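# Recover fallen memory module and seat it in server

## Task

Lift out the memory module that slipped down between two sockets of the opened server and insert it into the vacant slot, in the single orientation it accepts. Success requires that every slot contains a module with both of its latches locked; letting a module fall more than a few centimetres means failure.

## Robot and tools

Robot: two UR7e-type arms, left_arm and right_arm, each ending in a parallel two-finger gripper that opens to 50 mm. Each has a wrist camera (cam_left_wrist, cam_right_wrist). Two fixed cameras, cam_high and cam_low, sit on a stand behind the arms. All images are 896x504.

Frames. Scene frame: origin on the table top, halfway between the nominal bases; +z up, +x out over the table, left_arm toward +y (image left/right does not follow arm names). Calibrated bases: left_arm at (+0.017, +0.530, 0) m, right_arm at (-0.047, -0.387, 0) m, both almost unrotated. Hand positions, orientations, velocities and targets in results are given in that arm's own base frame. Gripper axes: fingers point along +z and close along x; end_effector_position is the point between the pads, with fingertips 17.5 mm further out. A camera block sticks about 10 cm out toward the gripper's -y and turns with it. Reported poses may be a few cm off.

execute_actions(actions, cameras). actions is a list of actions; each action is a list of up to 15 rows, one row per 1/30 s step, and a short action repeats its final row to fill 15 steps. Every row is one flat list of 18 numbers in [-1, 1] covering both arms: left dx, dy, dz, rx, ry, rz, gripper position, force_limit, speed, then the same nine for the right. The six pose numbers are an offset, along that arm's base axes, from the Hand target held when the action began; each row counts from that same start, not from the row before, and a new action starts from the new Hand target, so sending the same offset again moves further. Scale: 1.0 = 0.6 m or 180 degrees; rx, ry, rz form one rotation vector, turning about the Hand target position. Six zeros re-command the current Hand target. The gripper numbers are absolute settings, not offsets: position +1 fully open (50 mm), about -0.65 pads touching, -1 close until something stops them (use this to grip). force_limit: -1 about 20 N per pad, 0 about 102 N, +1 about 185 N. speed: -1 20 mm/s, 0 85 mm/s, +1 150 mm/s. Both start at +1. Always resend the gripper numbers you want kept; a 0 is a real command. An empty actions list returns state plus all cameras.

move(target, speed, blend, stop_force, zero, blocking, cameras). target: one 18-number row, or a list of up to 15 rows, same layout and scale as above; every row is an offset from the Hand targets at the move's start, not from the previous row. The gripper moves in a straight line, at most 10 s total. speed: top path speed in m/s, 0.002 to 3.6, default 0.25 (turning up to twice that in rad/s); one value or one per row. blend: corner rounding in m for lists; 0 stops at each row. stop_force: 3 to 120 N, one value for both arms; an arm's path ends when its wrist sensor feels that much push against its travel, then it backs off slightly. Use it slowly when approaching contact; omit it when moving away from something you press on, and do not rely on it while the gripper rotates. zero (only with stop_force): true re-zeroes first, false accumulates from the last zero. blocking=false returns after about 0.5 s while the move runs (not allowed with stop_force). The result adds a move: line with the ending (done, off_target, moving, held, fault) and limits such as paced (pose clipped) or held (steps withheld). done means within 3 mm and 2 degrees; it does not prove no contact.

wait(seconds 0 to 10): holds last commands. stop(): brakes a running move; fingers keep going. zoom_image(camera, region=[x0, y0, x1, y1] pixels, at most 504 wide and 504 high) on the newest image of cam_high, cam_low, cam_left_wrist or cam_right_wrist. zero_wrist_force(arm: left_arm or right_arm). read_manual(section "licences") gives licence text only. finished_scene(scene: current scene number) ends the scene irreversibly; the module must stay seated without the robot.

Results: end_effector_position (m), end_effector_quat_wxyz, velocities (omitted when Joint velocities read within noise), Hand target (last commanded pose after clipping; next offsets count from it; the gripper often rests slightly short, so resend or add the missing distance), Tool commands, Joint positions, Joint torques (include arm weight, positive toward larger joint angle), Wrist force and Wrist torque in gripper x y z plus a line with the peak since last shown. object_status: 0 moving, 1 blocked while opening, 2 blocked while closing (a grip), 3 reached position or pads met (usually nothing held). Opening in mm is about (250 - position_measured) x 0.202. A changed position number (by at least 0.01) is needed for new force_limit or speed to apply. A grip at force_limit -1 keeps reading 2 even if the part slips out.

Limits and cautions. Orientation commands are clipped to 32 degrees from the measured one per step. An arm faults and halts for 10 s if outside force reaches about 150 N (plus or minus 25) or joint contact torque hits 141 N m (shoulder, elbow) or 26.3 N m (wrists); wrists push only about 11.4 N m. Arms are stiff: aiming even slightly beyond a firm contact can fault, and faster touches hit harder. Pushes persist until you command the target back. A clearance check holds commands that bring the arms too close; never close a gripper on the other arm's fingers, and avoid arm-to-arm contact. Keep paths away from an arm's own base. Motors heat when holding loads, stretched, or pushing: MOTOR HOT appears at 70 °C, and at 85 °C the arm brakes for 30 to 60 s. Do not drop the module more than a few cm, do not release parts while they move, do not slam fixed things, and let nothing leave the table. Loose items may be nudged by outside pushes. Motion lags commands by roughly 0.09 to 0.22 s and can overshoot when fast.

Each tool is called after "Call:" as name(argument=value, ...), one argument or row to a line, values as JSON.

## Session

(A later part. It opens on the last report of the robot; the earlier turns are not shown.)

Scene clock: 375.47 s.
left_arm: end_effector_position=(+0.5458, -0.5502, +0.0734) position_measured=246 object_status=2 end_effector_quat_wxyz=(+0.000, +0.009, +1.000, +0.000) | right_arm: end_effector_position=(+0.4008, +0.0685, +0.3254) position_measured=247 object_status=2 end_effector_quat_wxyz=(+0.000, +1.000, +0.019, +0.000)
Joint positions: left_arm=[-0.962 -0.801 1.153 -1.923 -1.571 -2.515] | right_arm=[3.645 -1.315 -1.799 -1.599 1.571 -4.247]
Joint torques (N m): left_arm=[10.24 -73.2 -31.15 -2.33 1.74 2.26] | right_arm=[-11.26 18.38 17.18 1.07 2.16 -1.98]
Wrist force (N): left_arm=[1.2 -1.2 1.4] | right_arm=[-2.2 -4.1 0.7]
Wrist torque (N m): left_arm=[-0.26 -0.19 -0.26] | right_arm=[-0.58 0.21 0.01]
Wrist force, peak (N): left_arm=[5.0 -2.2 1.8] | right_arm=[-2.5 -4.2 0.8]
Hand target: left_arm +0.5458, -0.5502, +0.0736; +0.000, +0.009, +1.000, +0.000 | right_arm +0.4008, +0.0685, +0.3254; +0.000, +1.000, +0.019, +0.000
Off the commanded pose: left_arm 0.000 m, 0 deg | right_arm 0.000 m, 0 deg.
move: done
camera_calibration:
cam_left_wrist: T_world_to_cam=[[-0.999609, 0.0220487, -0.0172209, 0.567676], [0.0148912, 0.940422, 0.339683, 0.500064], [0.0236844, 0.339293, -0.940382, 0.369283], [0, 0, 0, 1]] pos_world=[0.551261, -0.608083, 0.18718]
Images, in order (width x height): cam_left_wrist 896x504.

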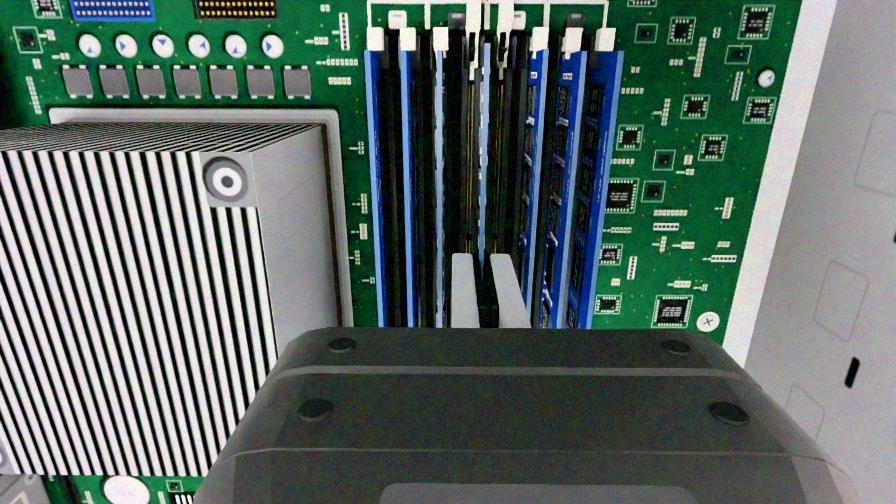

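Call:
move(
  target=[
    [0,0,0.1,0,0,0,-1,-0.7,-0.8,0,0,0,0,0,0,-1,-0.7,-0.8],
    [0,0.03,0.3,0,0,0,-1,-0.7,-0.8,0,0,0,0,0,0,-1,-0.7,-0.8],
  ],
  speed=0.06,
  cameras=["all"],
)

Call:
zoom_image(
  camera="cam_high",
  region=[380, 200, 500, 300],
)

Call:
zoom_image(
  camera="cam_high",
  region=[370, 30, 490, 130],
)

Call:
zoom_image(
  camera="cam_low",
  region=[420, 160, 600, 280],
)

Scene clock: 388.53 s.
left_arm: end_effector_position=(+0.5458, -0.5322, +0.2535) position_measured=246 object_status=2 end_effector_quat_wxyz=(+0.000, +0.009, +1.000, +0.000) | right_arm: end_effector_position=(+0.4008, +0.0685, +0.3254) position_measured=247 object_status=2 end_effector_quat_wxyz=(+0.000, +1.000, +0.019, +0.000)
Joint positions: left_arm=[-0.949 -0.916 0.882 -1.537 -1.571 -2.502] | right_arm=[3.645 -1.315 -1.799 -1.599 1.571 -4.247]
Joint torques (N m): left_arm=[10.13 -68.84 -32.07 -1.86 0.35 2.95] | right_arm=[-11.52 17.74 17.66 1.08 2.15 -1.83]
Wrist force (N): left_arm=[-0.5 -1.2 0.6] | right_arm=[-2.2 -4.0 0.9]
Wrist torque (N m): left_arm=[-0.27 -0.27 -0.31] | right_arm=[-0.57 0.21 0.01]
Wrist force, peak (N): left_arm=[0.9 -0.9 2.6] | right_arm=[-2.4 -4.4 0.9]
Hand target: left_arm +0.5458, -0.5322, +0.2536; +0.000, +0.009, +1.000, +0.000 | right_arm +0.4008, +0.0685, +0.3254; +0.000, +1.000, +0.019, +0.000
Off the commanded pose: left_arm 0.000 m, 0 deg | right_arm 0.000 m, 0 deg.
move: done
camera_calibration:
cam_left_wrist: T_world_to_cam=[[-0.999606, 0.0220833, -0.0173146, 0.570435], [0.014892, 0.940422, 0.339684, 0.421958], [0.0237844, 0.339293, -0.94038, 0.532482], [0, 0, 0, 1]] pos_world=[0.551261, -0.590083, 0.36728]
cam_right_wrist: T_world_to_cam=[[0.998254, 0.0581714, 0.0102481, -0.404511], [0.0507619, -0.933594, 0.354719, -0.0591818], [0.030202, -0.353579, -0.934917, 0.445987], [0, 0, 0, 1]] pos_world=[0.39334, 0.125971, 0.442099]

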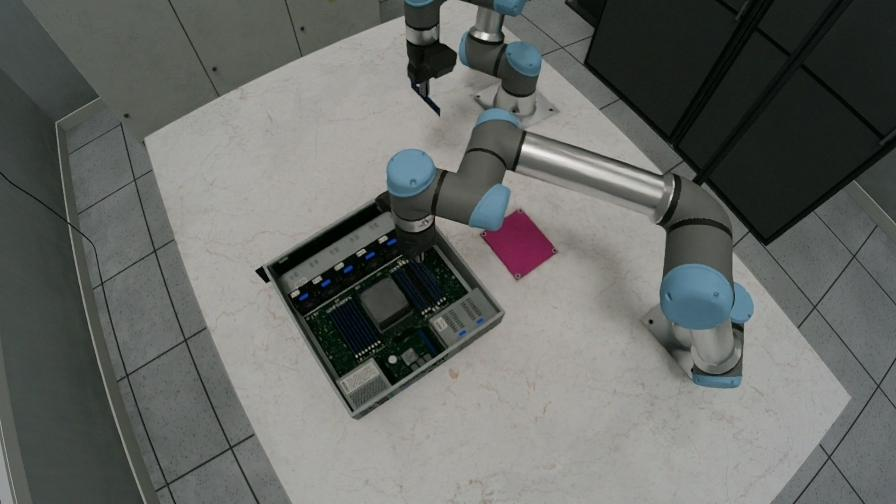

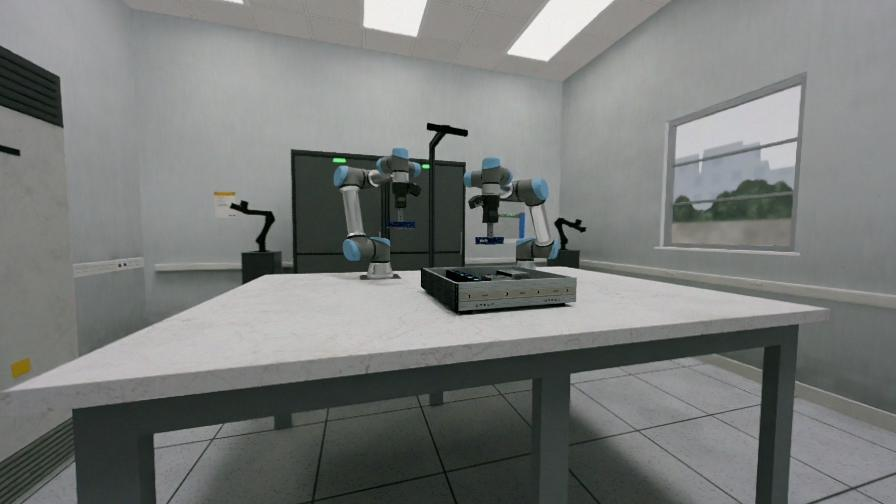

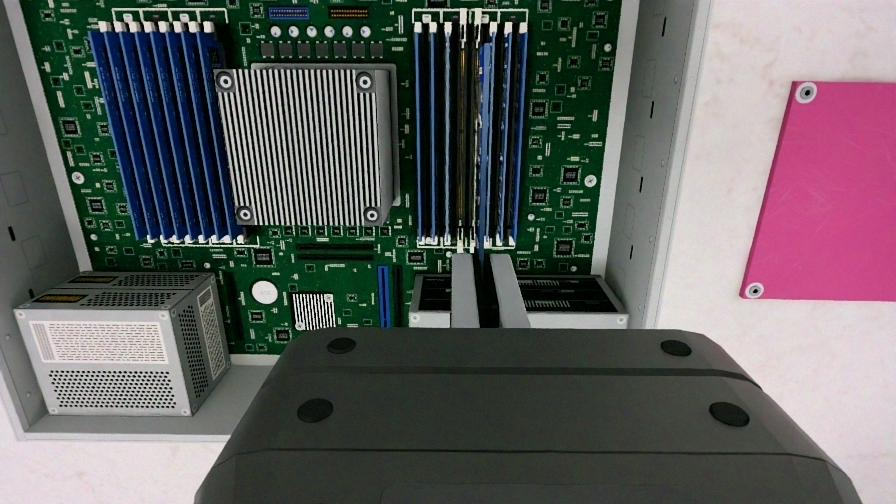

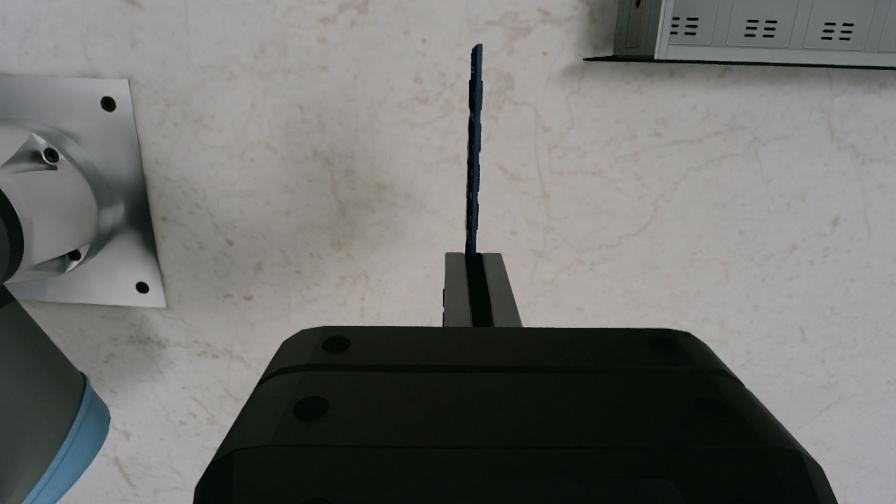

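Scaled by 4.200 from the camera's 896x504 image, which has a finer 1280x720 frame.

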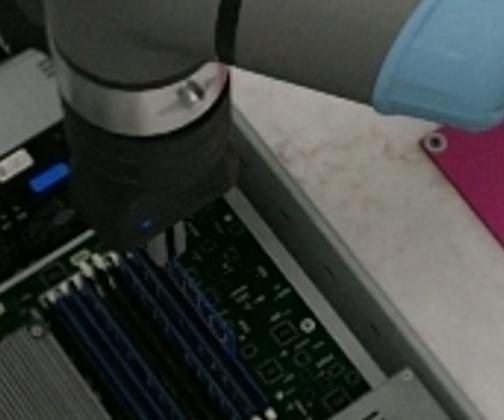

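Scaled by 4.200 from the camera's 896x504 image, which has a finer 1280x720 frame.

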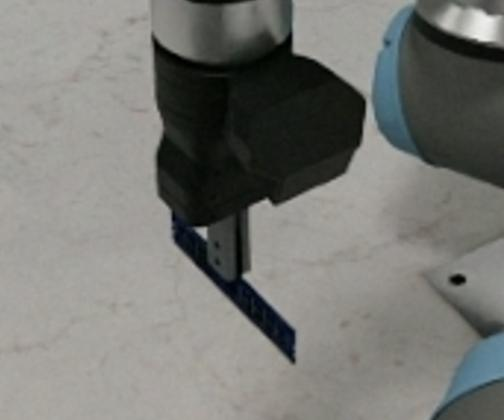

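Scaled by 2.800 from the camera's 896x504 image, which has a finer 1280x720 frame.

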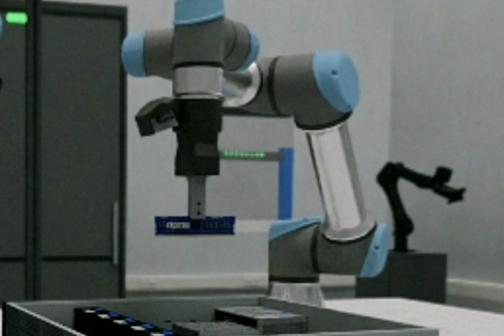

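Call:
zoom_image(
  camera="cam_low",
  region=[465, 225, 515, 255],
)

Call:
zoom_image(
  camera="cam_low",
  region=[380, 205, 430, 240],
)

Scaled by 10.080 from the camera's 896x504 image, which has a finer 1280x720 frame.

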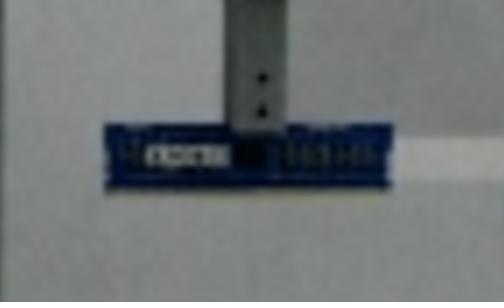

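Scaled by 10.080 from the camera's 896x504 image, which has a finer 1280x720 frame.

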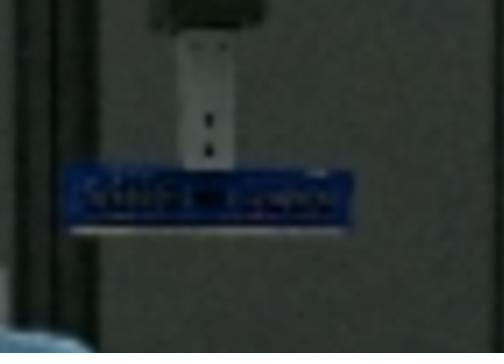

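Call:
move(
  target=[
    [0,0,0,0,0,-0.5,-1,-0.7,-0.8,0,0,0,0,0,0,-1,-0.7,-0.8],
  ],
  speed=0.3,
)

Call:
move(
  target=[
    [0,0,0,0,0,-0.5,-1,-0.7,-0.8,0,0,0,0,0,0,-1,-0.7,-0.8],
  ],
  speed=0.3,
  cameras=["cam_left_wrist"],
)

Call:
zoom_image(
  camera="cam_left_wrist",
  region=[330, 0, 600, 330],
)

Scene clock: 397.93 s.
left_arm: end_effector_position=(+0.5458, -0.5322, +0.2536) position_measured=246 object_status=2 end_effector_quat_wxyz=(+0.000, +0.713, +0.701, +0.000) | right_arm: end_effector_position=(+0.4008, +0.0685, +0.3254) position_measured=247 object_status=2 end_effector_quat_wxyz=(+0.000, +1.000, +0.019, +0.000)
Joint positions: left_arm=[-0.949 -0.916 0.882 -1.537 -1.571 -0.931] | right_arm=[3.645 -1.315 -1.799 -1.599 1.571 -4.247]
Joint torques (N m): left_arm=[9.3 -41.3 -32.21 -1.71 -2.08 2.8] | right_arm=[-10.21 18.24 18.16 1.22 2.08 -1.71]
Wrist force (N): left_arm=[-0.8 -1.0 0.7] | right_arm=[-2.3 -4.0 0.8]
Wrist torque (N m): left_arm=[-0.23 -0.22 -0.32] | right_arm=[-0.57 0.23 0.01]
Wrist force, peak (N): left_arm=[-0.7 -1.6 0.6] | right_arm=[-2.7 -4.3 0.8]
Hand target: left_arm +0.5458, -0.5322, +0.2536; +0.000, +0.713, +0.701, +0.000 | right_arm +0.4008, +0.0685, +0.3254; +0.000, +1.000, +0.019, +0.000
Off the commanded pose: left_arm 0.000 m, 0 deg | right_arm 0.000 m, 0 deg.
move: done

Scene clock: 401.37 s.
left_arm: end_effector_position=(+0.5458, -0.5322, +0.2536) position_measured=246 object_status=2 end_effector_quat_wxyz=(+0.000, +1.000, -0.009, +0.000) | right_arm: end_effector_position=(+0.4008, +0.0685, +0.3254) position_measured=247 object_status=2 end_effector_quat_wxyz=(+0.000, +1.000, +0.019, +0.000)
Joint positions: left_arm=[-0.949 -0.916 0.882 -1.538 -1.571 0.64] | right_arm=[3.645 -1.315 -1.799 -1.599 1.571 -4.247]
Joint torques (N m): left_arm=[10.26 -41.44 -32.21 -1.85 -1.86 3.07] | right_arm=[-9.8 17.22 17.54 1.31 2.22 -1.7]
Wrist force (N): left_arm=[-0.6 -0.8 0.4] | right_arm=[-2.6 -4.1 0.6]
Wrist torque (N m): left_arm=[-0.19 -0.28 -0.32] | right_arm=[-0.58 0.27 0.02]
Wrist force, peak (N): left_arm=[-0.9 -1.5 0.7] | right_arm=[-2.3 -4.3 1.1]
Hand target: left_arm +0.5458, -0.5322, +0.2536; +0.000, +1.000, -0.009, +0.000 | right_arm +0.4008, +0.0685, +0.3254; +0.000, +1.000, +0.019, +0.000
Off the commanded pose: left_arm 0.000 m, 0 deg | right_arm 0.000 m, 0 deg.
move: done
camera_calibration:
cam_left_wrist: T_world_to_cam=[[0.999615, -0.0217327, -0.0172313, -0.544112], [-0.0145906, -0.940429, 0.339678, -0.563062], [-0.0235869, -0.339296, -0.940384, 0.197256], [0, 0, 0, 1]] pos_world=[0.54034, -0.474416, 0.36738]
Images, in order (width x height): cam_left_wrist 896x504.

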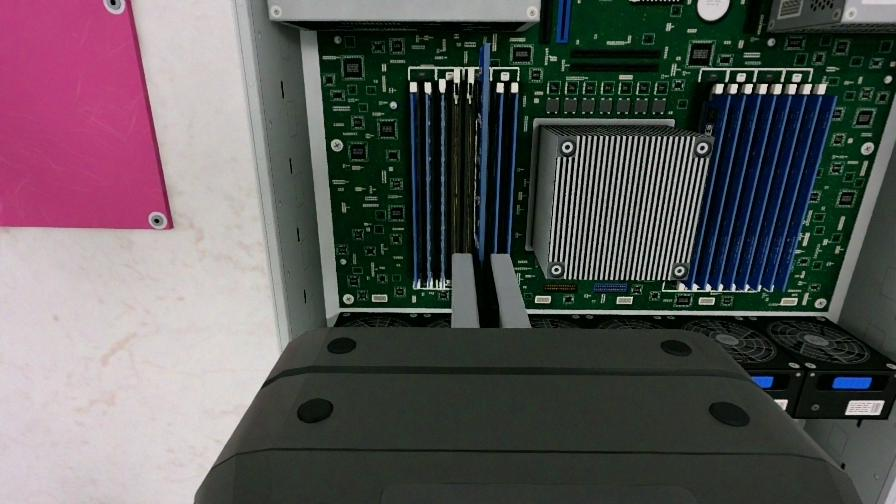

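Scaled by 1.527 from the camera's 896x504 image, which has a finer 1280x720 frame.

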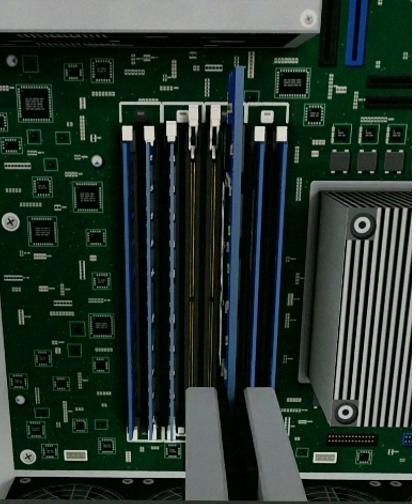

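Call:
move(
  target=[-0.013,-0.033,-0.239,0,0,0,-1,-0.7,-0.8,0,0,0,0,0,0,-1,-0.7,-0.8],
  speed=0.1,
  cameras=["cam_left_wrist"],
)

Call:
zoom_image(
  camera="cam_left_wrist",
  region=[380, 0, 580, 330],
)

Scene clock: 406.60 s.
left_arm: end_effector_position=(+0.5380, -0.5520, +0.1104) position_measured=246 object_status=2 end_effector_quat_wxyz=(+0.000, +1.000, -0.009, +0.000) end_effector_velocity=(+0.000, -0.001, -0.001) end_effector_angular_velocity=(-0.002, -0.001, -0.002) | right_arm: end_effector_position=(+0.4008, +0.0685, +0.3254) position_measured=247 object_status=2 end_effector_quat_wxyz=(+0.000, +1.000, +0.019, +0.000)
Joint positions: left_arm=[-0.972 -0.842 1.127 -1.855 -1.571 0.617] | right_arm=[3.645 -1.315 -1.799 -1.599 1.571 -4.247]
Joint velocities: left_arm=[-0.001 0.001 0.001 -0.005 0 0.001] | right_arm=[within noise]
Joint torques (N m): left_arm=[-7.76 -43.09 -18.93 -4.39 1.76 -2.6] | right_arm=[-9.41 17.31 19.49 1.16 2.09 -1.65]
Wrist force (N): left_arm=[-0.6 -1.2 0.6] | right_arm=[-2.3 -3.8 0.7]
Wrist torque (N m): left_arm=[-0.25 -0.25 -0.18] | right_arm=[-0.53 0.23 0.02]
Wrist force, peak (N): left_arm=[-0.6 -1.4 1.6] | right_arm=[-2.4 -4.4 1.0]
Hand target: left_arm +0.5380, -0.5520, +0.1102; +0.000, +1.000, -0.009, +0.000 | right_arm +0.4008, +0.0685, +0.3254; +0.000, +1.000, +0.019, +0.000
Off the commanded pose: left_arm 0.000 m, 0 deg | right_arm 0.000 m, 0 deg.
move: done
camera_calibration:
cam_left_wrist: T_world_to_cam=[[0.999609, -0.0220487, -0.0172209, -0.539365], [-0.0148912, -0.940422, 0.339683, -0.532898], [-0.0236844, -0.339293, -0.940382, 0.0557777], [0, 0, 0, 1]] pos_world=[0.532539, -0.494117, 0.22418]
Images, in order (width x height): cam_left_wrist 896x504.

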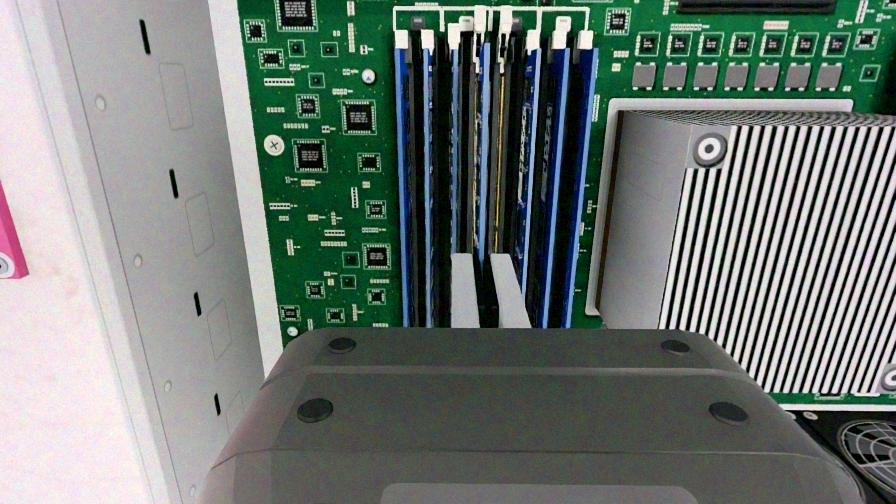

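Scaled by 1.527 from the camera's 896x504 image, which has a finer 1280x720 frame.

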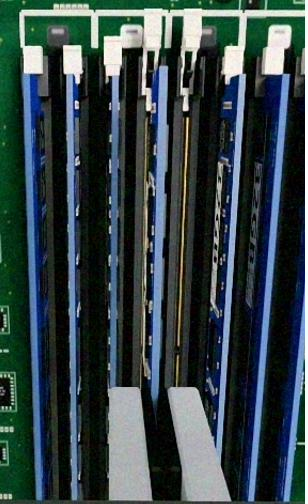

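Call:
move(
  target=[0,0,-0.03,0,0,0,-1,-0.7,-0.8,0,0,0,0,0,0,-1,-0.7,-0.8],
  speed=0.02,
)

Call:
move(
  target=[0,0,-0.03,0,0,0,-1,-0.7,-0.8,0,0,0,0,0,0,-1,-0.7,-0.8],
  speed=0.01,
  stop_force=4,
  cameras=["cam_left_wrist"],
)

Call:
zoom_image(
  camera="cam_left_wrist",
  region=[400, 0, 580, 180],
)

Scene clock: 412.70 s.
left_arm: end_effector_position=(+0.5380, -0.5520, +0.0924) position_measured=246 object_status=2 end_effector_quat_wxyz=(+0.000, +1.000, -0.009, +0.000) | right_arm: end_effector_position=(+0.4008, +0.0685, +0.3254) position_measured=247 object_status=2 end_effector_quat_wxyz=(+0.000, +1.000, +0.019, +0.000)
Joint positions: left_arm=[-0.972 -0.828 1.15 -1.893 -1.571 0.617] | right_arm=[3.645 -1.315 -1.799 -1.599 1.571 -4.247]
Joint torques (N m): left_arm=[-8.04 -42.93 -17.44 -4.17 1.45 -2.62] | right_arm=[-9.54 16.52 18.45 1.21 2.2 -1.58]
Wrist force (N): left_arm=[-0.7 -1.1 0.6] | right_arm=[-2.4 -4.1 0.8]
Wrist torque (N m): left_arm=[-0.23 -0.24 -0.19] | right_arm=[-0.58 0.24 0.02]
Wrist force, peak (N): left_arm=[-1.0 -1.3 0.8] | right_arm=[-2.5 -4.4 0.8]
Hand target: left_arm +0.5380, -0.5520, +0.0922; +0.000, +1.000, -0.009, +0.000 | right_arm +0.4008, +0.0685, +0.3254; +0.000, +1.000, +0.019, +0.000
Off the commanded pose: left_arm 0.000 m, 0 deg | right_arm 0.000 m, 0 deg.
move: done

Scene clock: 415.50 s.
left_arm: end_effector_position=(+0.5380, -0.5520, +0.0742) position_measured=246 object_status=2 end_effector_quat_wxyz=(+0.000, +1.000, -0.009, +0.000) | right_arm: end_effector_position=(+0.4008, +0.0685, +0.3254) position_measured=247 object_status=2 end_effector_quat_wxyz=(+0.000, +1.000, +0.019, +0.000)
Joint positions: left_arm=[-0.972 -0.813 1.171 -1.93 -1.571 0.617] | right_arm=[3.645 -1.315 -1.799 -1.599 1.571 -4.247]
Joint torques (N m): left_arm=[-7.35 -42.05 -17.76 -4.94 1.27 -2.47] | right_arm=[-9.88 17.27 18.35 1.39 2.1 -1.43]
Wrist force (N): left_arm=[-0.2 -6.5 -2.2] | right_arm=[-2.2 -4.0 0.8]
Wrist torque (N m): left_arm=[-0.38 -0.25 -0.13] | right_arm=[-0.57 0.22 0.02]
Wrist force, peak (N): left_arm=[-0.3 -6.3 -2.8] | right_arm=[-2.8 -4.0 1.0]
Hand target: left_arm +0.5380, -0.5520, +0.0742; +0.000, +1.000, -0.009, +0.000 | right_arm +0.4008, +0.0685, +0.3254; +0.000, +1.000, +0.019, +0.000
Off the commanded pose: left_arm 0.000 m, 0 deg | right_arm 0.000 m, 0 deg.
move: done
camera_calibration:
cam_left_wrist: T_world_to_cam=[[0.999609, -0.0220487, -0.0172209, -0.53999], [-0.0148912, -0.940422, 0.339683, -0.520696], [-0.0236844, -0.339293, -0.940382, 0.0217019], [0, 0, 0, 1]] pos_world=[0.532539, -0.494217, 0.18798]
Images, in order (width x height): cam_left_wrist 896x504.

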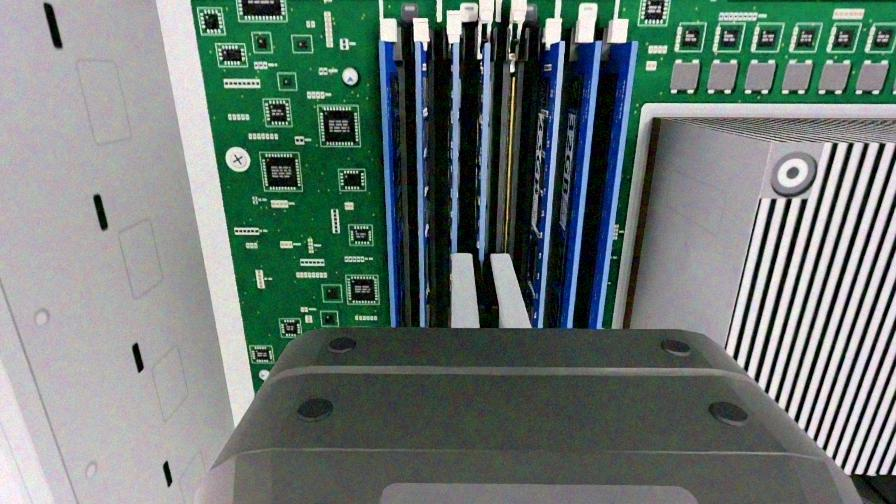

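Scaled by 2.800 from the camera's 896x504 image, which has a finer 1280x720 frame.

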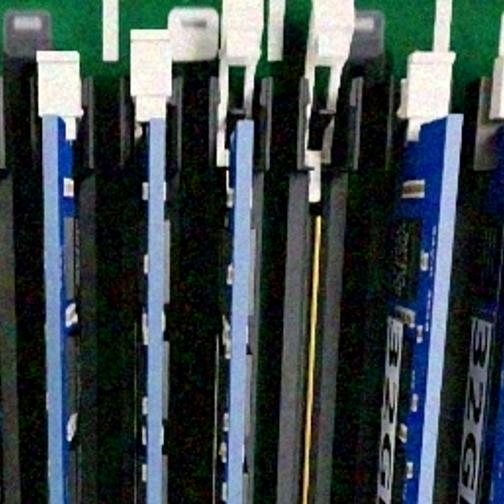

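Call:
move(
  target=[0,0.0018,0.003,0,0,0,-1,-0.7,-0.8,0,0,0,0,0,0,-1,-0.7,-0.8],
  speed=0.01,
)

Call:
move(
  target=[0,0,-0.02,0,0,0,-1,-0.7,-0.8,0,0,0,0,0,0,-1,-0.7,-0.8],
  speed=0.008,
  stop_force=6,
  cameras=["cam_left_wrist"],
)

Call:
zoom_image(
  camera="cam_left_wrist",
  region=[400, 0, 580, 180],
)

Scene clock: 418.83 s.
left_arm: end_effector_position=(+0.5380, -0.5510, +0.0759) position_measured=246 object_status=2 end_effector_quat_wxyz=(+0.000, +1.000, -0.009, +0.000) | right_arm: end_effector_position=(+0.4008, +0.0685, +0.3254) position_measured=247 object_status=2 end_effector_quat_wxyz=(+0.000, +1.000, +0.019, +0.000)
Joint positions: left_arm=[-0.971 -0.816 1.173 -1.928 -1.571 0.617] | right_arm=[3.645 -1.315 -1.799 -1.599 1.571 -4.247]
Joint torques (N m): left_arm=[10.25 -71.61 -17.88 -1.6 1.25 2.65] | right_arm=[-9.4 16.52 17.89 1.33 2.37 -1.5]
Wrist force (N): left_arm=[0.1 -1.4 1.0] | right_arm=[-2.3 -4.0 0.6]
Wrist torque (N m): left_arm=[-0.30 -0.29 -0.23] | right_arm=[-0.57 0.23 0.01]
Wrist force, peak (N): left_arm=[-0.6 -6.4 -3.2] | right_arm=[-2.4 -4.3 1.1]
Hand target: left_arm +0.5380, -0.5509, +0.0760; +0.000, +1.000, -0.009, +0.000 | right_arm +0.4008, +0.0685, +0.3254; +0.000, +1.000, +0.019, +0.000
Off the commanded pose: left_arm 0.000 m, 0 deg | right_arm 0.000 m, 0 deg.
move: done

Scene clock: 420.83 s.
left_arm: end_effector_position=(+0.5380, -0.5509, +0.0717) position_measured=246 object_status=2 end_effector_quat_wxyz=(+0.000, +1.000, -0.009, +0.000) | right_arm: end_effector_position=(+0.4008, +0.0685, +0.3254) position_measured=247 object_status=2 end_effector_quat_wxyz=(+0.000, +1.000, +0.019, +0.000)
Joint positions: left_arm=[-0.971 -0.812 1.178 -1.936 -1.571 0.617] | right_arm=[3.645 -1.315 -1.799 -1.599 1.571 -4.247]
Joint torques (N m): left_arm=[4.35 -68.46 -27.72 -1.35 1.08 2.69] | right_arm=[-10.16 16.98 17.96 1.25 2.28 -1.48]
Wrist force (N): left_arm=[0.6 -0.8 -2.5] | right_arm=[-2.2 -4.0 0.6]
Wrist torque (N m): left_arm=[-0.20 -0.27 -0.20] | right_arm=[-0.57 0.21 0.01]
Wrist force, peak (N): left_arm=[-0.3 -3.7 -13.4] | right_arm=[-2.5 -4.3 0.7]
Hand target: left_arm +0.5380, -0.5509, +0.0717; +0.000, +1.000, -0.009, +0.000 (not the last commanded pose) | right_arm +0.4008, +0.0685, +0.3254; +0.000, +1.000, +0.019, +0.000
Off the commanded pose: left_arm 0.008 m, 0 deg | right_arm 0.000 m, 0 deg.
move: contact (left_arm)
camera_calibration:
cam_left_wrist: T_world_to_cam=[[0.999609, -0.0220487, -0.0172209, -0.540109], [-0.0148912, -0.940422, 0.339683, -0.518811], [-0.0236844, -0.339293, -0.940382, 0.0197265], [0, 0, 0, 1]] pos_world=[0.532639, -0.493117, 0.18548]
Images, in order (width x height): cam_left_wrist 896x504.

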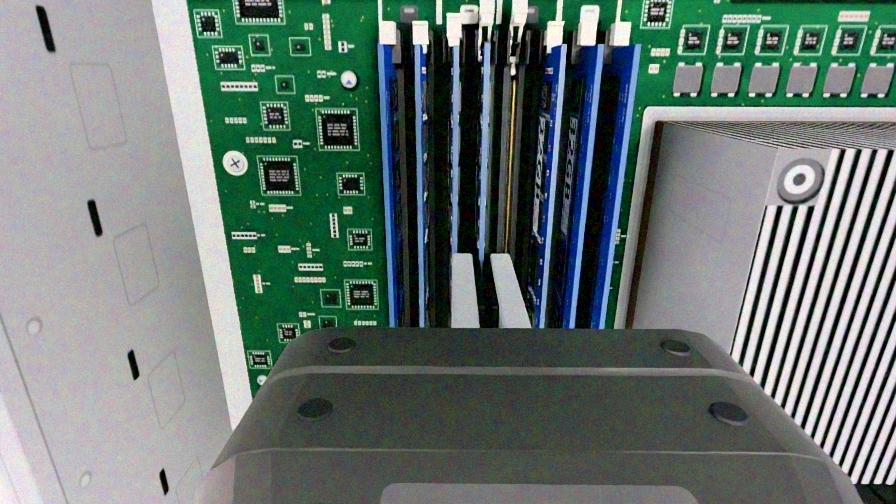

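Scaled by 2.800 from the camera's 896x504 image, which has a finer 1280x720 frame.

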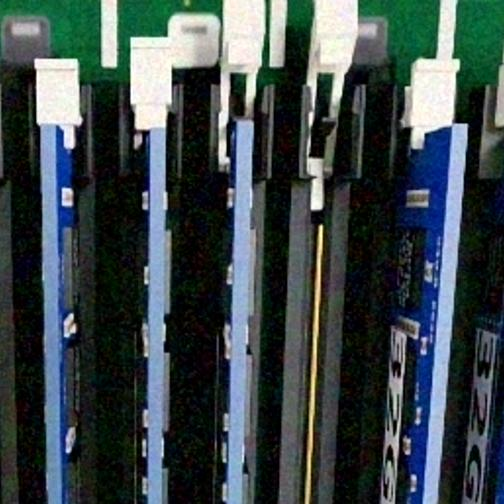

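Call:
move(
  target=[
    [0,0,0.01,0,0,0,-1,-0.7,-0.8,0,0,0,0,0,0,-1,-0.7,-0.8],
    [0.003,0,0.01,0,0,0,-1,-0.7,-0.8,0,0,0,0,0,0,-1,-0.7,-0.8],
  ],
  speed=0.02,
)

Call:
move(
  target=[0,0,-0.03,0,0,0,-1,-0.7,-0.8,0,0,0,0,0,0,-1,-0.7,-0.8],
  speed=0.008,
  stop_force=6,
  cameras=["cam_left_wrist"],
)

Call:
zoom_image(
  camera="cam_left_wrist",
  region=[400, 0, 580, 180],
)

Scene clock: 427.67 s.
left_arm: end_effector_position=(+0.5397, -0.5510, +0.0778) position_measured=246 object_status=2 end_effector_quat_wxyz=(+0.000, +1.000, -0.009, +0.000) | right_arm: end_effector_position=(+0.4008, +0.0685, +0.3254) position_measured=247 object_status=2 end_effector_quat_wxyz=(+0.000, +1.000, +0.019, +0.000)
Joint positions: left_arm=[-0.969 -0.815 1.166 -1.922 -1.571 0.619] | right_arm=[3.645 -1.315 -1.799 -1.599 1.571 -4.247]
Joint torques (N m): left_arm=[11.08 -45.07 -29.39 -1.75 1.32 2.61] | right_arm=[-8.76 16.05 18.94 1.35 2.16 -1.38]
Wrist force (N): left_arm=[-0.7 -0.7 0.2] | right_arm=[-2.2 -3.8 0.9]
Wrist torque (N m): left_arm=[-0.20 -0.30 -0.31] | right_arm=[-0.55 0.21 0.01]
Wrist force, peak (N): left_arm=[-0.1 -0.3 -3.9] | right_arm=[-2.6 -4.4 0.8]
Hand target: left_arm +0.5398, -0.5509, +0.0777; +0.000, +1.000, -0.009, +0.000 | right_arm +0.4008, +0.0685, +0.3254; +0.000, +1.000, +0.019, +0.000
Off the commanded pose: left_arm 0.000 m, 0 deg | right_arm 0.000 m, 0 deg.
move: done

Scene clock: 430.23 s.
left_arm: end_effector_position=(+0.5398, -0.5509, +0.0692) position_measured=246 object_status=2 end_effector_quat_wxyz=(+0.000, +1.000, -0.009, +0.000) | right_arm: end_effector_position=(+0.4008, +0.0685, +0.3254) position_measured=247 object_status=2 end_effector_quat_wxyz=(+0.000, +1.000, +0.019, +0.000)
Joint positions: left_arm=[-0.969 -0.807 1.175 -1.939 -1.571 0.619] | right_arm=[3.645 -1.315 -1.799 -1.599 1.571 -4.247]
Joint torques (N m): left_arm=[0.73 -67.12 -27.36 -1.61 1.15 2.83] | right_arm=[-9.62 15.82 19.11 1.31 2.16 -1.37]
Wrist force (N): left_arm=[-2.9 -3.3 -5.6] | right_arm=[-2.4 -4.0 0.8]
Wrist torque (N m): left_arm=[-0.33 -0.26 -0.26] | right_arm=[-0.57 0.24 0.01]
Wrist force, peak (N): left_arm=[-3.9 -5.5 -14.1] | right_arm=[-2.2 -4.4 0.9]
Hand target: left_arm +0.5398, -0.5509, +0.0692; +0.000, +1.000, -0.009, +0.000 (not the last commanded pose) | right_arm +0.4008, +0.0685, +0.3254; +0.000, +1.000, +0.019, +0.000
Off the commanded pose: left_arm 0.009 m, 0 deg | right_arm 0.000 m, 0 deg.
move: contact (left_arm)
camera_calibration:
cam_left_wrist: T_world_to_cam=[[0.999609, -0.0220487, -0.0172209, -0.541951], [-0.0148912, -0.940422, 0.339683, -0.517935], [-0.0236844, -0.339293, -0.940382, 0.0174182], [0, 0, 0, 1]] pos_world=[0.534439, -0.493117, 0.18298]
Images, in order (width x height): cam_left_wrist 896x504.

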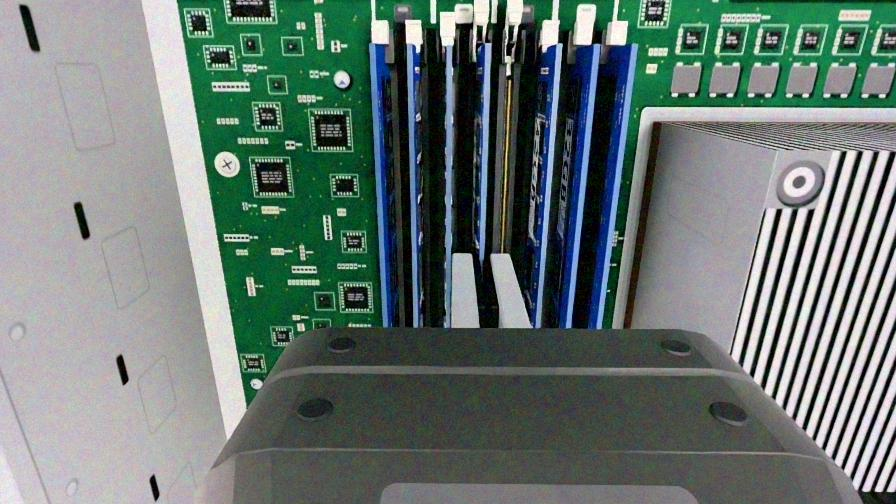

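Scaled by 2.800 from the camera's 896x504 image, which has a finer 1280x720 frame.

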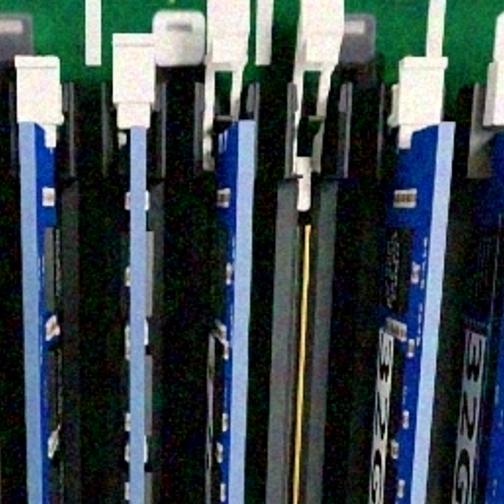

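Call:
move(
  target=[
    [0,0,0.0035,0,0,0,-1,-0.7,-0.8,0,0,0,0,0,0,-1,-0.7,-0.8],
  ],
  speed=0.01,
)

Call:
move(
  target=[
    [0,0,0,0,0,0,-0.5,-0.7,-0.9,0,0,0,0,0,0,-1,-0.7,-0.8],
    [0,0,0.015,0,0,0,-0.5,-0.7,-0.9,0,0,0,0,0,0,-1,-0.7,-0.8],
    [-0.001,0,0.015,0,0,0,-1,-0.7,-0.8,0,0,0,0,0,0,-1,-0.7,-0.8],
  ],
  speed=0.03,
)

Call:
move(
  target=[0,0,-0.025,0,0,0,-1,-0.7,-0.8,0,0,0,0,0,0,-1,-0.7,-0.8],
  speed=0.01,
  stop_force=6,
  cameras=["cam_left_wrist"],
)

Call:
zoom_image(
  camera="cam_left_wrist",
  region=[400, 0, 580, 300],
)

Scene clock: 433.80 s.
left_arm: end_effector_position=(+0.5398, -0.5509, +0.0712) position_measured=246 object_status=2 end_effector_quat_wxyz=(+0.000, +1.000, -0.009, +0.000) | right_arm: end_effector_position=(+0.4008, +0.0685, +0.3254) position_measured=247 object_status=2 end_effector_quat_wxyz=(+0.000, +1.000, +0.019, +0.000)
Joint positions: left_arm=[-0.969 -0.809 1.173 -1.935 -1.571 0.619] | right_arm=[3.645 -1.315 -1.799 -1.599 1.571 -4.247]
Joint torques (N m): left_arm=[-6.92 -72.26 -30.91 -2.03 1.26 2.72] | right_arm=[-9.65 16.87 17.66 1.5 2.06 -1.21]
Wrist force (N): left_arm=[-2.2 -1.3 0.6] | right_arm=[-2.3 -3.9 0.6]
Wrist torque (N m): left_arm=[-0.27 -0.33 -0.26] | right_arm=[-0.56 0.22 0.02]
Wrist force, peak (N): left_arm=[-2.9 -2.7 -6.9] | right_arm=[-2.5 -4.4 0.9]
Hand target: left_arm +0.5398, -0.5509, +0.0713; +0.000, +1.000, -0.009, +0.000 | right_arm +0.4008, +0.0685, +0.3254; +0.000, +1.000, +0.019, +0.000
Off the commanded pose: left_arm 0.000 m, 0 deg | right_arm 0.000 m, 0 deg.
move: done

Scene clock: 435.73 s.
left_arm: end_effector_position=(+0.5392, -0.5509, +0.0803) position_measured=251 object_status=3 end_effector_quat_wxyz=(+0.000, +1.000, -0.009, +0.000) | right_arm: end_effector_position=(+0.4008, +0.0685, +0.3254) position_measured=247 object_status=2 end_effector_quat_wxyz=(+0.000, +1.000, +0.019, +0.000)
Joint positions: left_arm=[-0.97 -0.818 1.164 -1.917 -1.571 0.619] | right_arm=[3.645 -1.315 -1.799 -1.599 1.571 -4.247]
Joint torques (N m): left_arm=[-8.7 -72.18 -17.51 -2.89 1.33 -2.51] | right_arm=[-9.57 15.56 18.14 1.59 2.21 -1.24]
Wrist force (N): left_arm=[-0.8 -1.1 0.6] | right_arm=[-2.5 -3.8 0.8]
Wrist torque (N m): left_arm=[-0.23 -0.24 -0.26] | right_arm=[-0.54 0.26 0.01]
Wrist force, peak (N): left_arm=[2.7 -1.8 2.2] | right_arm=[-2.5 -4.4 0.7]
Hand target: left_arm +0.5392, -0.5509, +0.0803; +0.000, +1.000, -0.009, +0.000 | right_arm +0.4008, +0.0685, +0.3254; +0.000, +1.000, +0.019, +0.000
Off the commanded pose: left_arm 0.000 m, 0 deg | right_arm 0.000 m, 0 deg.
move: done

Scene clock: 437.83 s.
left_arm: end_effector_position=(+0.5392, -0.5509, +0.0736) position_measured=251 object_status=3 end_effector_quat_wxyz=(+0.000, +1.000, -0.009, +0.000) | right_arm: end_effector_position=(+0.4008, +0.0685, +0.3254) position_measured=247 object_status=2 end_effector_quat_wxyz=(+0.000, +1.000, +0.019, +0.000)
Joint positions: left_arm=[-0.97 -0.812 1.172 -1.931 -1.571 0.619] | right_arm=[3.645 -1.315 -1.799 -1.599 1.571 -4.247]
Joint torques (N m): left_arm=[-7.46 -69.46 -27.98 -1.43 1.25 -2.66] | right_arm=[-9.55 15.41 18.7 1.38 2.17 -1.24]
Wrist force (N): left_arm=[-0.3 -1.3 -1.4] | right_arm=[-2.3 -4.4 0.8]
Wrist torque (N m): left_arm=[-0.24 -0.28 -0.26] | right_arm=[-0.62 0.22 0.01]
Wrist force, peak (N): left_arm=[-0.6 -3.9 -12.4] | right_arm=[-2.5 -4.3 0.8]
Hand target: left_arm +0.5392, -0.5509, +0.0736; +0.000, +1.000, -0.009, +0.000 (not the last commanded pose) | right_arm +0.4008, +0.0685, +0.3254; +0.000, +1.000, +0.019, +0.000
Off the commanded pose: left_arm 0.008 m, 0 deg | right_arm 0.000 m, 0 deg.
move: contact (left_arm)
camera_calibration:
cam_left_wrist: T_world_to_cam=[[0.999609, -0.0220487, -0.0172209, -0.541276], [-0.0148912, -0.940422, 0.339683, -0.519438], [-0.0236844, -0.339293, -0.940382, 0.0215417], [0, 0, 0, 1]] pos_world=[0.533839, -0.493117, 0.18738]
Images, in order (width x height): cam_left_wrist 896x504.

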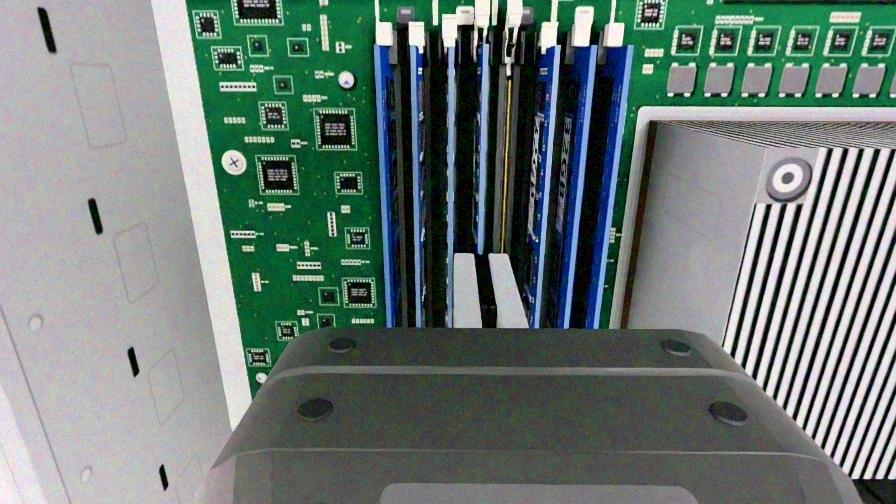

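Scaled by 1.680 from the camera's 896x504 image, which has a finer 1280x720 frame.

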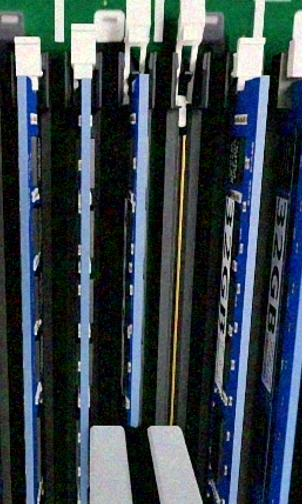

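Call:
move(
  target=[0,0,-0.02,0,0,0,-1,-0.7,-0.8,0,0,0,0,0,0,-1,-0.7,-0.8],
  speed=0.006,
  stop_force=85,
)

Call:
move(
  target=[
    [0,0,0.012,0,0,0,-1,-0.7,-0.8,0,0,0,0,0,0,-1,-0.7,-0.8],
    [0,0.058,0.012,0,0,0,-1,-0.7,-0.8,0,0,0,0,0,0,-1,-0.7,-0.8],
  ],
  speed=0.05,
  cameras=["cam_left_wrist"],
)

Call:
zoom_image(
  camera="cam_left_wrist",
  region=[380, 60, 580, 260],
)

Scene clock: 442.87 s.
left_arm: end_effector_position=(+0.5393, -0.5510, +0.0695) position_measured=251 object_status=3 end_effector_quat_wxyz=(+0.000, +1.000, -0.009, +0.000) | right_arm: end_effector_position=(+0.4008, +0.0685, +0.3254) position_measured=247 object_status=2 end_effector_quat_wxyz=(+0.000, +1.000, +0.019, +0.000)
Joint positions: left_arm=[-0.97 -0.808 1.176 -1.94 -1.571 0.619] | right_arm=[3.645 -1.315 -1.799 -1.599 1.571 -4.247]
Joint torques (N m): left_arm=[-8.55 -5.55 3.81 3.01 -1.52 -2.4] | right_arm=[-10.03 15.5 17.52 1.47 2.17 -1.07]
Wrist force (N): left_arm=[-2.1 -23.8 -89.5] | right_arm=[-2.4 -4.2 0.9]
Wrist torque (N m): left_arm=[-0.55 -0.34 -0.26] | right_arm=[-0.60 0.24 0.01]
Wrist force, peak (N): left_arm=[-2.7 -24.1 -96.7] | right_arm=[-2.5 -4.3 0.9]
Hand target: left_arm +0.5393, -0.5510, +0.0695; +0.000, +1.000, -0.009, +0.000 (not the last commanded pose) | right_arm +0.4008, +0.0685, +0.3254; +0.000, +1.000, +0.019, +0.000
Off the commanded pose: left_arm 0.008 m, 0 deg | right_arm 0.000 m, 0 deg.
move: contact (left_arm)

Scene clock: 444.80 s.
left_arm: end_effector_position=(+0.5393, -0.5164, +0.0767) position_measured=251 object_status=3 end_effector_quat_wxyz=(+0.000, +1.000, -0.009, +0.000) end_effector_velocity=(+0.000, +0.002, +0.000) end_effector_angular_velocity=(+0.001, +0.001, +0.000) | right_arm: end_effector_position=(+0.4008, +0.0685, +0.3254) position_measured=247 object_status=2 end_effector_quat_wxyz=(+0.000, +1.000, +0.019, +0.000)
Joint positions: left_arm=[-0.943 -0.872 1.271 -1.97 -1.571 0.645] | right_arm=[3.645 -1.315 -1.799 -1.599 1.571 -4.247]
Joint velocities: left_arm=[0.001 -0.002 0.005 -0.001 0 0.001] | right_arm=[within noise]
Joint torques (N m): left_arm=[10.34 -70.66 -16.88 -4.11 2.17 2.84] | right_arm=[-8.99 14.66 18.7 1.48 2.01 -1.12]
Wrist force (N): left_arm=[0.3 -1.5 0.3] | right_arm=[-2.3 -4.1 0.8]
Wrist torque (N m): left_arm=[-0.29 -0.40 -0.31] | right_arm=[-0.59 0.23 0.02]
Wrist force, peak (N): left_arm=[-2.4 -23.1 -90.4] | right_arm=[-2.6 -4.2 1.0]
Hand target: left_arm +0.5393, -0.5162, +0.0767; +0.000, +1.000, -0.009, +0.000 | right_arm +0.4008, +0.0685, +0.3254; +0.000, +1.000, +0.019, +0.000
Off the commanded pose: left_arm 0.000 m, 0 deg | right_arm 0.000 m, 0 deg.
move: done
camera_calibration:
cam_left_wrist: T_world_to_cam=[[0.999614, -0.0220435, -0.0168979, -0.540524], [-0.0149887, -0.940314, 0.339977, -0.487874], [-0.0233836, -0.339592, -0.940282, 0.0357867], [0, 0, 0, 1]] pos_world=[0.53384, -0.458517, 0.190382]
Images, in order (width x height): cam_left_wrist 896x504.

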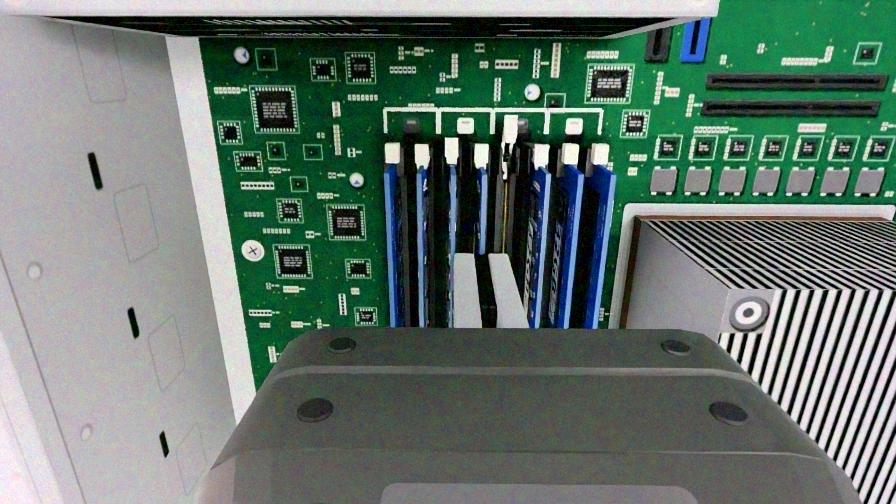

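Scaled by 2.520 from the camera's 896x504 image, which has a finer 1280x720 frame.

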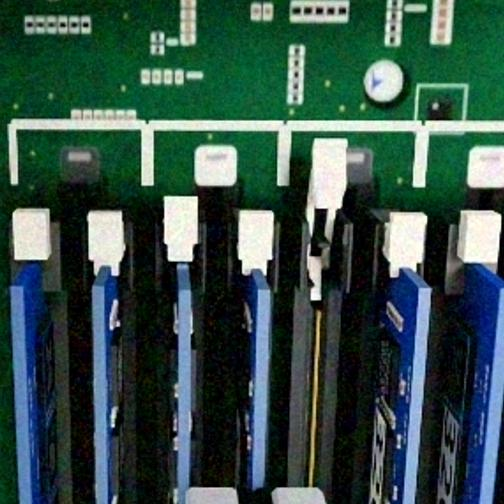

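Call:
move(
  target=[-0.0155,0.022,0,0,0,0,-1,-0.7,-0.8,0,0,0,0,0,0,-1,-0.7,-0.8],
  speed=0.05,
)

Call:
move(
  target=[0,0,-0.025,0,0,0,-1,-0.7,-0.8,0,0,0,0,0,0,-1,-0.7,-0.8],
  speed=0.006,
  stop_force=75,
)

Call:
move(
  target=[0,-0.04,0.025,0,0,0,-1,-0.7,-0.8,0,0,0,0,0,0,-1,-0.7,-0.8],
  speed=0.05,
  cameras=["cam_left_wrist"],
)

Call:
zoom_image(
  camera="cam_left_wrist",
  region=[380, 30, 580, 230],
)

Scene clock: 447.63 s.
left_arm: end_effector_position=(+0.5300, -0.5031, +0.0767) position_measured=251 object_status=3 end_effector_quat_wxyz=(+0.000, +1.000, -0.009, +0.000) | right_arm: end_effector_position=(+0.4008, +0.0685, +0.3254) position_measured=247 object_status=2 end_effector_quat_wxyz=(+0.000, +1.000, +0.019, +0.000)
Joint positions: left_arm=[-0.943 -0.908 1.334 -1.997 -1.571 0.646] | right_arm=[3.645 -1.315 -1.799 -1.599 1.571 -4.247]
Joint torques (N m): left_arm=[9.65 -67.14 -16.76 -4.59 0.41 2.88] | right_arm=[-8.68 15.41 18.94 1.36 2.02 -1.23]
Wrist force (N): left_arm=[-0.2 -1.5 0.2] | right_arm=[-2.3 -4.1 0.7]
Wrist torque (N m): left_arm=[-0.31 -0.32 -0.31] | right_arm=[-0.58 0.23 0.01]
Wrist force, peak (N): left_arm=[-0.6 -1.8 0.6] | right_arm=[-2.3 -4.3 0.8]
Hand target: left_arm +0.5300, -0.5030, +0.0767; +0.000, +1.000, -0.009, +0.000 | right_arm +0.4008, +0.0685, +0.3254; +0.000, +1.000, +0.019, +0.000
Off the commanded pose: left_arm 0.000 m, 0 deg | right_arm 0.000 m, 0 deg.
move: done

Scene clock: 450.23 s.
left_arm: end_effector_position=(+0.5301, -0.5031, +0.0698) position_measured=251 object_status=3 end_effector_quat_wxyz=(+0.001, +1.000, -0.009, +0.000) | right_arm: end_effector_position=(+0.4008, +0.0685, +0.3254) position_measured=247 object_status=2 end_effector_quat_wxyz=(+0.000, +1.000, +0.019, +0.000)
Joint positions: left_arm=[-0.943 -0.902 1.341 -2.012 -1.571 0.646] | right_arm=[3.645 -1.315 -1.799 -1.599 1.571 -4.247]
Joint torques (N m): left_arm=[1.41 -14.28 -5.17 -0.81 0.16 2.67] | right_arm=[-8.79 14.29 19.31 1.7 2.19 -1]
Wrist force (N): left_arm=[-10.2 -28.3 -79.4] | right_arm=[-2.5 -3.7 0.6]
Wrist torque (N m): left_arm=[-0.49 -0.41 -0.34] | right_arm=[-0.53 0.26 0.02]
Wrist force, peak (N): left_arm=[-10.3 -29.6 -83.8] | right_arm=[-2.6 -4.4 1.0]
Hand target: left_arm +0.5301, -0.5031, +0.0698; +0.001, +1.000, -0.009, +0.000 (not the last commanded pose) | right_arm +0.4008, +0.0685, +0.3254; +0.000, +1.000, +0.019, +0.000
Off the commanded pose: left_arm 0.008 m, 0 deg | right_arm 0.000 m, 0 deg.
move: contact (left_arm)

Scene clock: 451.37 s.
left_arm: end_effector_position=(+0.5301, -0.5270, +0.0848) position_measured=251 object_status=3 end_effector_quat_wxyz=(+0.001, +1.000, -0.009, +0.000) | right_arm: end_effector_position=(+0.4008, +0.0685, +0.3254) position_measured=247 object_status=2 end_effector_quat_wxyz=(+0.000, +1.000, +0.019, +0.000)
Joint positions: left_arm=[-0.962 -0.878 1.259 -1.953 -1.571 0.627] | right_arm=[3.645 -1.315 -1.799 -1.599 1.571 -4.247]
Joint torques (N m): left_arm=[-8.45 -40.75 -31.18 -1.86 -1.93 -2.5] | right_arm=[-9.1 14.99 19.46 1.66 2.17 -1.15]
Wrist force (N): left_arm=[-0.8 -0.7 0.5] | right_arm=[-2.5 -3.9 0.7]
Wrist torque (N m): left_arm=[-0.18 -0.23 -0.18] | right_arm=[-0.56 0.25 0.02]
Wrist force, peak (N): left_arm=[-10.2 -28.6 -77.9] | right_arm=[-2.6 -4.3 0.9]
Hand target: left_arm +0.5301, -0.5271, +0.0848; +0.001, +1.000, -0.009, +0.000 | right_arm +0.4008, +0.0685, +0.3254; +0.000, +1.000, +0.019, +0.000
Off the commanded pose: left_arm 0.000 m, 0 deg | right_arm 0.000 m, 0 deg.
move: done
camera_calibration:
cam_left_wrist: T_world_to_cam=[[0.999622, -0.0220075, -0.0164765, -0.531394], [-0.0150857, -0.940131, 0.340479, -0.500605], [-0.0229832, -0.340101, -0.940108, 0.0391383], [0, 0, 0, 1]] pos_world=[0.524541, -0.469018, 0.198484]
Images, in order (width x height): cam_left_wrist 896x504.

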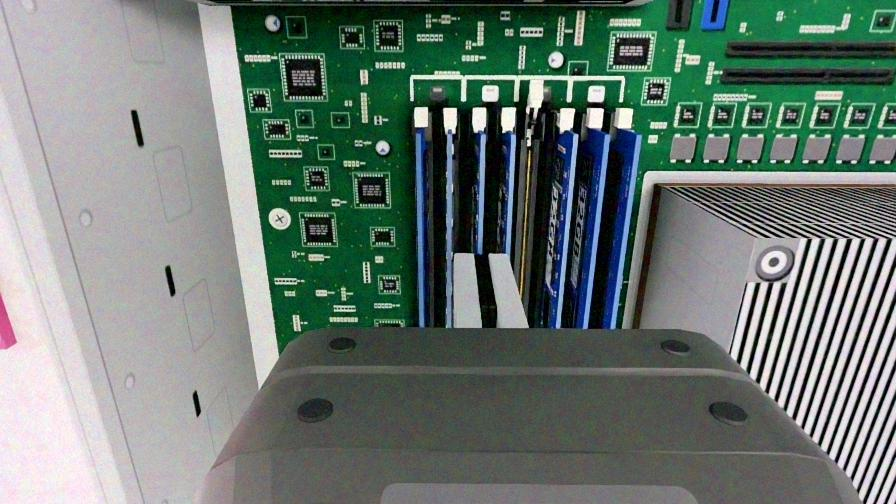

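Scaled by 2.520 from the camera's 896x504 image, which has a finer 1280x720 frame.

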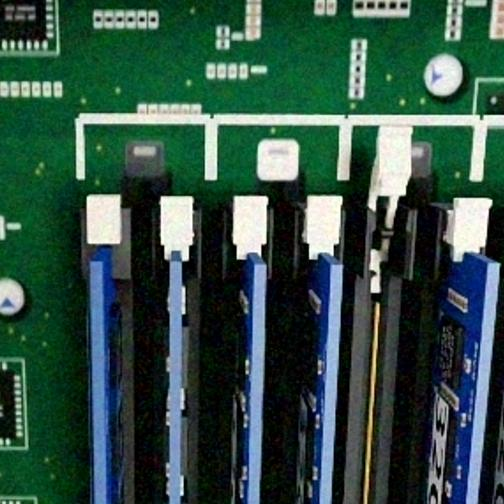

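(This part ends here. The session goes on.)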